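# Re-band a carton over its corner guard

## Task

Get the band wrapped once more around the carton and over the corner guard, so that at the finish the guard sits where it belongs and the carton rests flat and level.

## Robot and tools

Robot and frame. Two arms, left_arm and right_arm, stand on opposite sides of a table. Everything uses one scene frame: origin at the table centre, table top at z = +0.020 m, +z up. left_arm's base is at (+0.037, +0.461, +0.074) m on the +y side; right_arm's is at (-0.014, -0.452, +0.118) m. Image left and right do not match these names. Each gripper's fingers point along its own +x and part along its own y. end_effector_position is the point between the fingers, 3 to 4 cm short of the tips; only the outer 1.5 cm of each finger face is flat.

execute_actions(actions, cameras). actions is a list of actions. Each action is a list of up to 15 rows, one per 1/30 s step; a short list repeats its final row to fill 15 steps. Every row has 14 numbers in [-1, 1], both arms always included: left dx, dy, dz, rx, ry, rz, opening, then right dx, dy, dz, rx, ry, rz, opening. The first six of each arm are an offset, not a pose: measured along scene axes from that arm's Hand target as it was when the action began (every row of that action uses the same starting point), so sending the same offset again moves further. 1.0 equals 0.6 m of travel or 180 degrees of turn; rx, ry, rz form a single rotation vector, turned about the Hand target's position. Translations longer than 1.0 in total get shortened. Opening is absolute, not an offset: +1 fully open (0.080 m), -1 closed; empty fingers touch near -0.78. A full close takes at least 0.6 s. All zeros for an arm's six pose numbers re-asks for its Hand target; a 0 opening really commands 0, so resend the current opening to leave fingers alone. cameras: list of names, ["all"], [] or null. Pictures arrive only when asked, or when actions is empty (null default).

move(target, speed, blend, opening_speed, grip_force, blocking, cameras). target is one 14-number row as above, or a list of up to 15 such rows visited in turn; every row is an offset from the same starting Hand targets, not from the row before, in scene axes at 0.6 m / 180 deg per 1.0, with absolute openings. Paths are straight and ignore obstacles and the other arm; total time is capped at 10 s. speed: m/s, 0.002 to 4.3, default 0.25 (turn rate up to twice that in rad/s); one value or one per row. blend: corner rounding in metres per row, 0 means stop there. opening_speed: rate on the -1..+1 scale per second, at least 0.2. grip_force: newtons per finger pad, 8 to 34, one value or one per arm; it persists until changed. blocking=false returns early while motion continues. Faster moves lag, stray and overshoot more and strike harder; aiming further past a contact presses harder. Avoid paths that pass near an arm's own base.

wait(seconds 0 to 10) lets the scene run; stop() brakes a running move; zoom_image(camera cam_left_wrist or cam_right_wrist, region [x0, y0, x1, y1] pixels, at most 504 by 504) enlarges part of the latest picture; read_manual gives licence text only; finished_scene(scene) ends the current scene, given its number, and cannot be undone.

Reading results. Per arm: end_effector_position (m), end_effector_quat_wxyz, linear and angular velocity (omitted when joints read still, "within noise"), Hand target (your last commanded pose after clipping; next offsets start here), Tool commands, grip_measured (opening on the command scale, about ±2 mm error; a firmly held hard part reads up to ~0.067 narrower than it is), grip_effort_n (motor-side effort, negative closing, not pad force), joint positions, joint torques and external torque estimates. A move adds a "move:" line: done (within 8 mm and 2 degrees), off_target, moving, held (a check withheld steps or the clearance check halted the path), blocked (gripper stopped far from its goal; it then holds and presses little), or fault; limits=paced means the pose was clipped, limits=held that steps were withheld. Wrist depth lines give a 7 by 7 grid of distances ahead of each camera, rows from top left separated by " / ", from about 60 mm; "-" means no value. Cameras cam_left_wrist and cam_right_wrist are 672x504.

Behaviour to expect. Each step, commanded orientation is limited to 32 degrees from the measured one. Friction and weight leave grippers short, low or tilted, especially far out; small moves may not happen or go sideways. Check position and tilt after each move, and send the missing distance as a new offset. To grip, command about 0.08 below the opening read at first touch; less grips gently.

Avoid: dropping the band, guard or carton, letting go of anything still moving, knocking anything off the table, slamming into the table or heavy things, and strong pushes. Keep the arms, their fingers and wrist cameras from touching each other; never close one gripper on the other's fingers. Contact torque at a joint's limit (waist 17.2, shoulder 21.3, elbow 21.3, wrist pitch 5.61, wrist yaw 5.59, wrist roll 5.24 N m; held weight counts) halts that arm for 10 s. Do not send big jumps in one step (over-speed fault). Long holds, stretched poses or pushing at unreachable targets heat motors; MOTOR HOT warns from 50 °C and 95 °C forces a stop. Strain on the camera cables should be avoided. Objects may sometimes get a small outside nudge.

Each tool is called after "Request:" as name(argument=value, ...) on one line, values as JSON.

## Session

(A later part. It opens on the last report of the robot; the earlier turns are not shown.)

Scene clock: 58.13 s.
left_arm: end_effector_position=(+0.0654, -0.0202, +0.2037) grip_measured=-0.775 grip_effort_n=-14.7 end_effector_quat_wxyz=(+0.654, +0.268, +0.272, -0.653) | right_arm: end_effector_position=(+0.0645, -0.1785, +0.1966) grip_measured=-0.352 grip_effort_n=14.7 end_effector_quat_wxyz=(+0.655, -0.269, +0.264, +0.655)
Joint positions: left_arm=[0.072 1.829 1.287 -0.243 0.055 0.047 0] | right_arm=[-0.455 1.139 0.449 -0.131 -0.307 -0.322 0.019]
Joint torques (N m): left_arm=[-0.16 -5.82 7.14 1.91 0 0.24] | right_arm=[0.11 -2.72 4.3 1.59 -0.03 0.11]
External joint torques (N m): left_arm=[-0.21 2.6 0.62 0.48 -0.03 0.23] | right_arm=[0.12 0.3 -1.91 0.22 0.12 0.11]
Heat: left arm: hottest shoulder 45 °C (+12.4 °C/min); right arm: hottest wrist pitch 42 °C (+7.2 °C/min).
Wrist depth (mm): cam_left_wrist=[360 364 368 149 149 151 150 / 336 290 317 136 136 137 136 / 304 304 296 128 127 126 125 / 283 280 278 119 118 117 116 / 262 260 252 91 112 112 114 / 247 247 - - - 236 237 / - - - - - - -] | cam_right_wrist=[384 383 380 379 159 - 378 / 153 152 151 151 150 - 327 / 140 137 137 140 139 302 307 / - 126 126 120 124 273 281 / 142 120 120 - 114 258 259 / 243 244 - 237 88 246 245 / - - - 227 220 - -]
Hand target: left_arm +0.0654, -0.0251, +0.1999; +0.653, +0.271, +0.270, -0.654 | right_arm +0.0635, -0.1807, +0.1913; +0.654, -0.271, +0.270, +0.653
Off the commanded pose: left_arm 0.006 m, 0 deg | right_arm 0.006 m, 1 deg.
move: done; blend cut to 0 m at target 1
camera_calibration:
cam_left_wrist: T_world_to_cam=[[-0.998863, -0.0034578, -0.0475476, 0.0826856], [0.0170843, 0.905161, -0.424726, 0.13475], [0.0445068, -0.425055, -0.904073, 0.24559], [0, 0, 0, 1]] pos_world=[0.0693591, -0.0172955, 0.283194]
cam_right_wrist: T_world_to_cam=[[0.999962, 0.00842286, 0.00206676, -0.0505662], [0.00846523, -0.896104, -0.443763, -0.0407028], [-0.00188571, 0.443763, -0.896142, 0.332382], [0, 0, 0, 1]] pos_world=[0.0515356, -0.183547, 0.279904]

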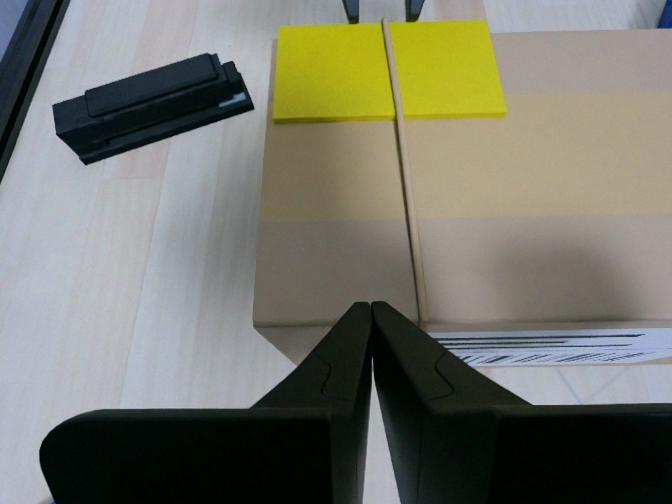

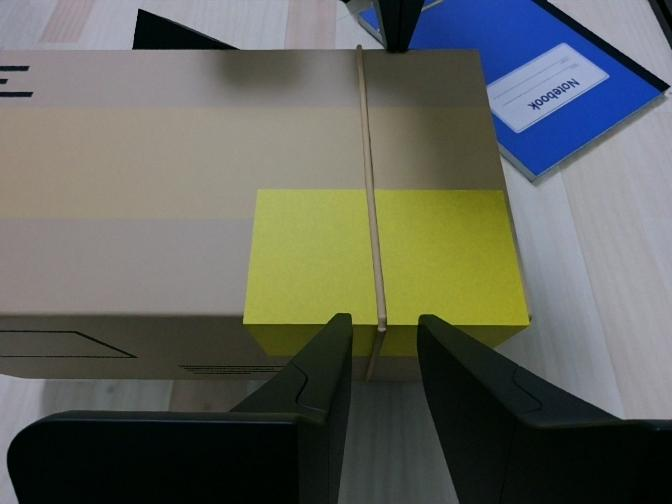

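Request:
move(target=[[0,0.0435,0.024,0,0,0,-1,0,0,0,0,0,0,-0.35],[-0.0257,0.0435,0.024,0,0,0,-0.3,0,0,0,0,0,0,-0.35],[-0.0257,0.006,-0.0063,0,0,0,-0.3,0,0,0,0,0,0,-0.35],[-0.0257,0.012,0.0097,0,0,0,-0.3,0,0,0,0,0,0,-0.35],[-0.0257,0.0025,0.0082,0,0,0,-0.3,0,0,0,0,0,0,-0.35],[-0.0257,0.0025,0.0082,0,0,0,-1,0,0,0,0,0,0,-0.35]], speed=0.06, opening_speed=1.2, cameras=["all"])

Request:
zoom_image(camera="cam_left_wrist", region=[300, 240, 440, 345])

Scene clock: 63.37 s.
left_arm: end_effector_position=(+0.0509, -0.0163, +0.1983) grip_measured=-0.771 grip_effort_n=-30.0 end_effector_quat_wxyz=(+0.650, +0.279, +0.277, -0.650) | right_arm: end_effector_position=(+0.0645, -0.1785, +0.1966) grip_measured=-0.352 grip_effort_n=14.7 end_effector_quat_wxyz=(+0.655, -0.269, +0.264, +0.655)
Joint positions: left_arm=[0.032 1.827 1.278 -0.26 0.024 0.03 0] | right_arm=[-0.455 1.139 0.449 -0.131 -0.307 -0.322 0.019]
Joint torques (N m): left_arm=[-0.2 -7.13 8.19 2.02 0.04 -0.15] | right_arm=[0.13 -2.7 4.31 1.59 -0.02 0.11]
External joint torques (N m): left_arm=[-0.14 1.22 1.75 0.63 0.02 -0.15] | right_arm=[0.13 0.34 -1.93 0.21 0.14 0.11]
Heat: left arm: hottest shoulder 46 °C (+12.1 °C/min); right arm: hottest wrist pitch 42 °C (+6.1 °C/min).
Wrist depth (mm): cam_left_wrist=[347 343 - 138 132 136 134 / 286 295 - 126 125 123 123 / 294 291 121 117 119 117 114 / 274 270 111 110 109 108 107 / 255 252 136 106 119 181 188 / 241 241 - - - 232 229 / - - - - - - -] | cam_right_wrist=[383 384 382 164 365 - 375 / 152 152 152 150 150 325 332 / 140 138 137 139 137 302 307 / - 126 125 123 125 281 282 / 142 120 123 115 115 257 259 / 243 243 - 235 88 246 245 / - - - 226 220 - -]
Hand target: left_arm +0.0500, -0.0237, +0.2049; +0.653, +0.271, +0.270, -0.653 | right_arm +0.0635, -0.1807, +0.1913; +0.654, -0.271, +0.270, +0.653
Off the commanded pose: left_arm 0.010 m, 1 deg | right_arm 0.006 m, 1 deg.
move: off_target (left_arm); target 6's new opening was sent with left_arm's hand 0.010 m and 1 deg from that target
camera_calibration:
cam_left_wrist: T_world_to_cam=[[-0.998429, 0.00355087, -0.0559258, 0.0697026], [0.0257692, 0.915305, -0.401936, 0.124384], [0.0497619, -0.402745, -0.913958, 0.245139], [0, 0, 0, 1]] pos_world=[0.0541892, -0.0153688, 0.277939]
cam_right_wrist: T_world_to_cam=[[0.999962, 0.00842286, 0.00206676, -0.0505662], [0.00846523, -0.896104, -0.443763, -0.0407028], [-0.00188571, 0.443763, -0.896142, 0.332382], [0, 0, 0, 1]] pos_world=[0.0515356, -0.183547, 0.279904]

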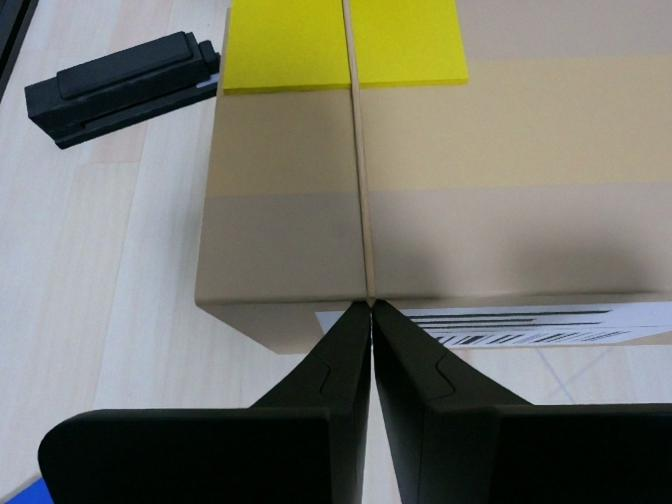

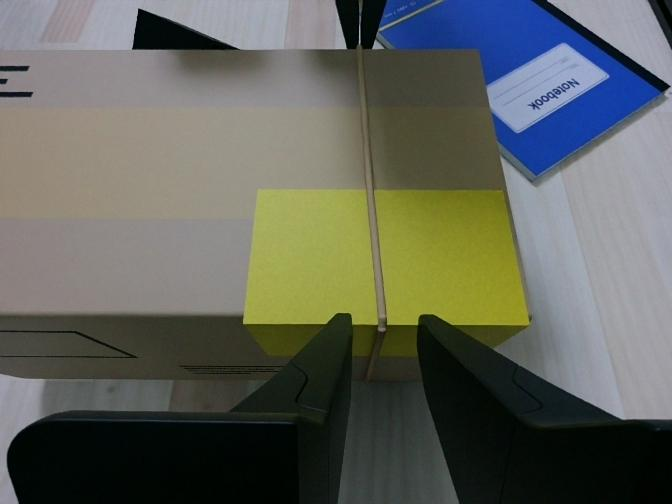

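Scaled by 3.600 from the camera's 672x504 image, which has a finer 960x720 frame.

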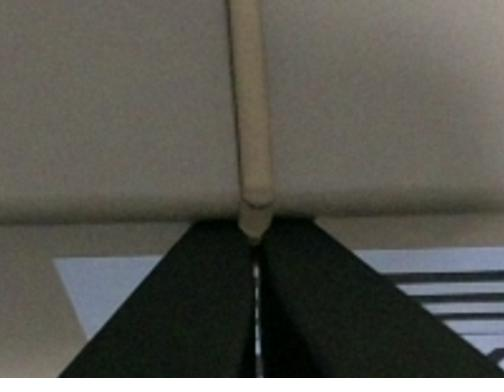

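Request:
move(target=[[0,0.02,0.002,0,0,0,-1,0,0,0,0,0,0,-0.35],[0.025,0.02,0.002,0,0,0,-1,0,0,0,0,0,0,-0.35],[0.025,-0.002,-0.008,0,0,0,-1,0,0,0,0,0,0,-0.35]], speed=0.06, cameras=["all"])

Scene clock: 65.70 s.
left_arm: end_effector_position=(+0.0620, -0.0163, +0.1972) grip_measured=-0.772 grip_effort_n=-27.2 end_effector_quat_wxyz=(+0.649, +0.275, +0.279, -0.653) | right_arm: end_effector_position=(+0.0645, -0.1785, +0.1966) grip_measured=-0.352 grip_effort_n=14.7 end_effector_quat_wxyz=(+0.655, -0.269, +0.264, +0.655)
Joint positions: left_arm=[0.065 1.829 1.273 -0.249 0.056 0.048 0] | right_arm=[-0.455 1.139 0.449 -0.131 -0.307 -0.322 0.019]
Joint torques (N m): left_arm=[0.4 -6.17 8.16 2.37 -0.09 0.2] | right_arm=[0.16 -2.72 4.3 1.6 -0.03 0.1]
External joint torques (N m): left_arm=[0.42 2.26 1.69 0.97 -0.12 0.2] | right_arm=[0.17 0.29 -1.89 0.24 0.12 0.1]
Heat: left arm: hottest shoulder 46 °C (+12.1 °C/min); right arm: hottest wrist pitch 42 °C (+6.0 °C/min).
Wrist depth (mm): cam_left_wrist=[345 344 287 135 134 137 136 / 306 302 302 126 125 126 125 / 292 288 121 117 119 118 115 / 270 269 111 111 109 108 108 / 252 251 243 103 140 177 152 / 238 239 - - - 233 230 / - - - - - - -] | cam_right_wrist=[383 380 380 164 164 - 380 / 152 152 151 151 150 - 332 / 141 137 137 140 137 304 306 / - 126 126 123 122 277 283 / 142 120 120 115 115 257 261 / 243 245 - 235 88 245 246 / - - - 226 221 - -]
Hand target: left_arm +0.0651, -0.0248, +0.2001; +0.653, +0.271, +0.270, -0.653 | right_arm +0.0635, -0.1807, +0.1913; +0.654, -0.271, +0.270, +0.653
Off the commanded pose: left_arm 0.010 m, 1 deg | right_arm 0.006 m, 1 deg.
move: off_target (left_arm)
camera_calibration:
cam_left_wrist: T_world_to_cam=[[-0.998965, 0.00491432, -0.0452296, 0.0786602], [0.0228986, 0.913359, -0.40651, 0.124684], [0.0393132, -0.407125, -0.912526, 0.243856], [0, 0, 0, 1]] pos_world=[0.0661369, -0.0149875, 0.276768]
cam_right_wrist: T_world_to_cam=[[0.999962, 0.00842286, 0.00206676, -0.0505662], [0.00846523, -0.896104, -0.443763, -0.0407028], [-0.00188571, 0.443763, -0.896142, 0.332382], [0, 0, 0, 1]] pos_world=[0.0515356, -0.183547, 0.279904]

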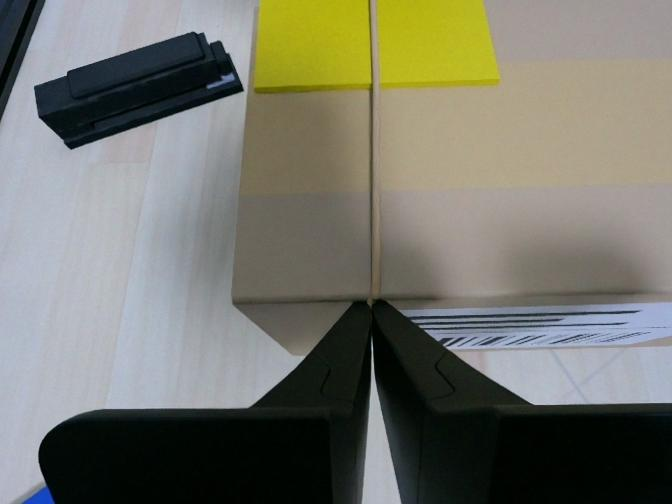

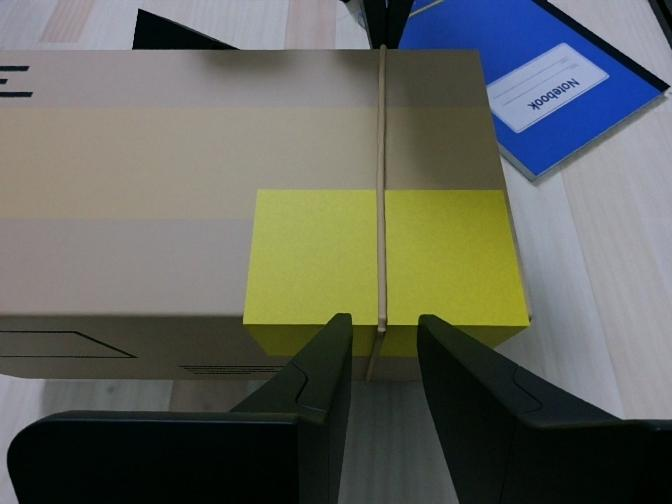

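Request:
move(target=[[-0.005,0,0,0,0,0,-1,0,0,0,0,0,0,-0.35],[-0.005,0,0,0,0,0,-0.45,0,0,0,0,0,0,-0.35]], speed=0.06, opening_speed=0.6, cameras=["all"])

Scene clock: 68.17 s.
left_arm: end_effector_position=(+0.0593, -0.0166, +0.1959) grip_measured=-0.455 grip_effort_n=18.8 end_effector_quat_wxyz=(+0.647, +0.277, +0.278, -0.653) | right_arm: end_effector_position=(+0.0645, -0.1785, +0.1966) grip_measured=-0.352 grip_effort_n=14.7 end_effector_quat_wxyz=(+0.655, -0.269, +0.264, +0.655)
Joint positions: left_arm=[0.059 1.832 1.274 -0.249 0.053 0.048 0.015] | right_arm=[-0.455 1.139 0.449 -0.131 -0.307 -0.322 0.019]
Joint torques (N m): left_arm=[0.28 -6.49 8.16 2.39 -0.14 0.01] | right_arm=[0.13 -2.71 4.33 1.6 -0.03 0.11]
External joint torques (N m): left_arm=[0.3 2.04 1.6 0.96 -0.16 0.01] | right_arm=[0.11 0.3 -1.86 0.25 0.14 0.1]
Heat: left arm: hottest shoulder 46 °C (+11.2 °C/min); right arm: hottest wrist pitch 43 °C (+6.1 °C/min).
Wrist depth (mm): cam_left_wrist=[342 346 136 133 - 134 133 / - 302 129 126 123 123 122 / 288 287 117 115 117 113 114 / 269 268 109 108 107 107 106 / 251 249 133 104 104 147 154 / 238 237 - 227 78 - 229 / - - - 218 - - -] | cam_right_wrist=[382 378 381 164 163 - 375 / 152 152 151 151 150 - 331 / 140 138 137 139 137 303 307 / - 126 124 122 124 277 282 / 142 120 119 117 114 256 261 / 244 243 - 236 88 244 245 / - - - 226 220 - -]
Hand target: left_arm +0.0620, -0.0249, +0.2001; +0.653, +0.271, +0.270, -0.654 | right_arm +0.0635, -0.1807, +0.1913; +0.654, -0.271, +0.270, +0.653
Off the commanded pose: left_arm 0.010 m, 1 deg | right_arm 0.006 m, 1 deg.
move: off_target (left_arm); target 2's new opening was sent with left_arm's hand 0.009 m and 1 deg from that target
camera_calibration:
cam_left_wrist: T_world_to_cam=[[-0.998815, 0.00928096, -0.0477665, 0.0764698], [0.0278095, 0.914407, -0.40384, 0.123716], [0.0399299, -0.40469, -0.913582, 0.242829], [0, 0, 0, 1]] pos_world=[0.0632426, -0.0155655, 0.275459]
cam_right_wrist: T_world_to_cam=[[0.999962, 0.00842286, 0.00206676, -0.0505662], [0.00846523, -0.896104, -0.443763, -0.0407028], [-0.00188571, 0.443763, -0.896142, 0.332382], [0, 0, 0, 1]] pos_world=[0.0515356, -0.183547, 0.279904]

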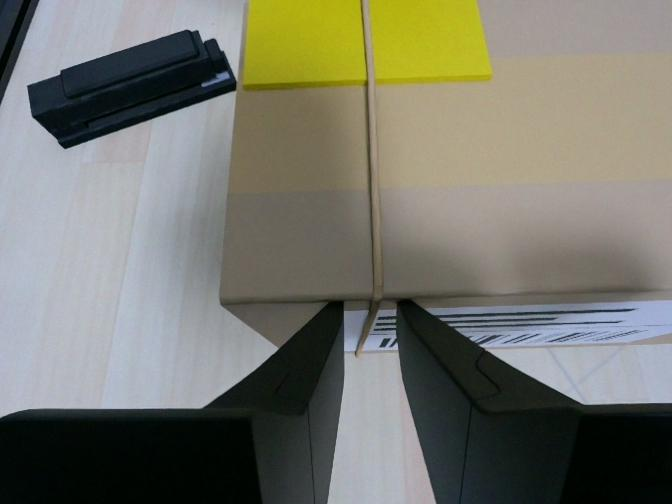

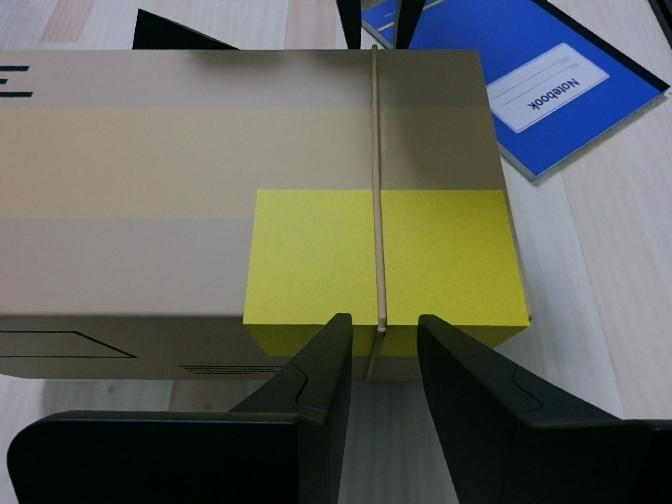

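Request:
move(target=[[0,0.07,0.06,0,0,0,-0.45,0,-0.07,0.07,0,0,0,-0.35],[0,0.2,0.15,0,0,0,-0.45,0,-0.18,0.15,0,0,0,-0.35]], speed=[0.06,0.2], blend=[0.01,0], cameras=["all"])

Scene clock: 71.33 s.
left_arm: end_effector_position=(+0.0614, +0.0925, +0.2910) grip_measured=-0.453 grip_effort_n=14.2 end_effector_quat_wxyz=(+0.654, +0.269, +0.271, -0.653) | right_arm: end_effector_position=(+0.0627, -0.2898, +0.2759) grip_measured=-0.352 grip_effort_n=14.7 end_effector_quat_wxyz=(+0.652, -0.272, +0.277, +0.651)
Joint positions: left_arm=[0.089 1.355 1.153 -0.584 0.067 0.062 0.015] | right_arm=[-0.949 0.682 0.66 -1.024 -0.597 -0.762 0.019]
Joint torques (N m): left_arm=[0.28 -5.81 5.01 1.31 0.1 0.26] | right_arm=[-0.28 -0.66 7.04 0.82 -0.55 -0.09]
External joint torques (N m): left_arm=[0.25 -0.75 -1.68 -0.11 0.07 0.25] | right_arm=[-0.29 -0.33 0.78 -0.23 -0.21 -0.09]
Heat: left arm: hottest shoulder 46 °C (+9.1 °C/min); right arm: hottest wrist pitch 42 °C (+5.1 °C/min).
Wrist depth (mm): cam_left_wrist=[1848 493 498 498 495 277 423 / 1534 442 439 254 254 252 256 / 410 416 410 260 245 262 248 / 380 382 379 365 357 357 363 / 357 356 357 344 353 344 342 / 339 - - - 78 - 323 / - - - 305 - - -] | cam_right_wrist=[503 496 491 491 457 469 485 / 272 259 257 262 423 427 431 / 256 246 245 - 391 401 391 / 378 335 335 333 363 369 365 / 349 349 350 349 347 342 346 / 328 327 - 315 82 - 316 / - - - 299 - - -]
Hand target: left_arm +0.0620, +0.0951, +0.2902; +0.653, +0.271, +0.270, -0.653 | right_arm +0.0635, -0.2887, +0.2812; +0.654, -0.271, +0.271, +0.653
Off the commanded pose: left_arm 0.003 m, 0 deg | right_arm 0.006 m, 1 deg.
move: done
camera_calibration:
cam_left_wrist: T_world_to_cam=[[-0.99876, -0.00173159, -0.0497563, 0.0836851], [0.0196049, 0.90497, -0.425023, 0.0698495], [0.045764, -0.425471, -0.903814, 0.372465], [0, 0, 0, 1]] pos_world=[0.0651665, 0.0954063, 0.37049]
cam_right_wrist: T_world_to_cam=[[0.999945, 0.00315949, -0.00997992, -0.0461871], [-0.00133774, -0.90698, -0.421172, -0.114042], [-0.0103823, 0.421162, -0.906926, 0.449821], [0, 0, 0, 1]] pos_world=[0.0507022, -0.292736, 0.359462]

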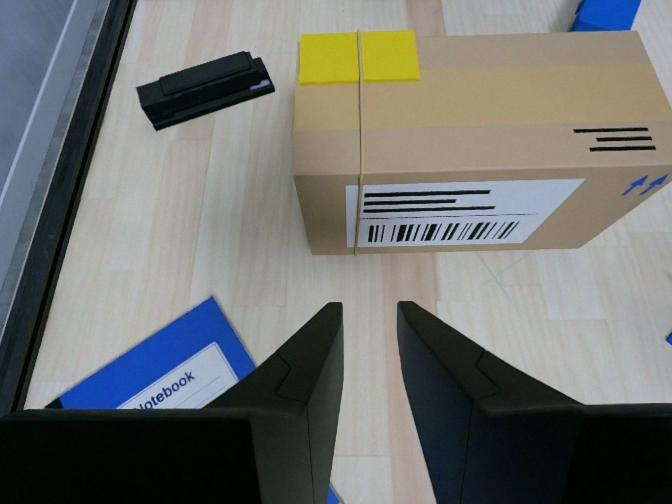

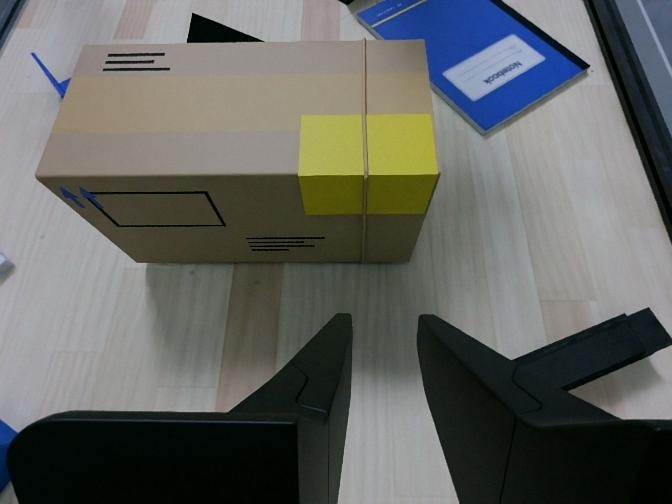

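Request:
finished_scene(scene=2)

The scene is finished: the task was done.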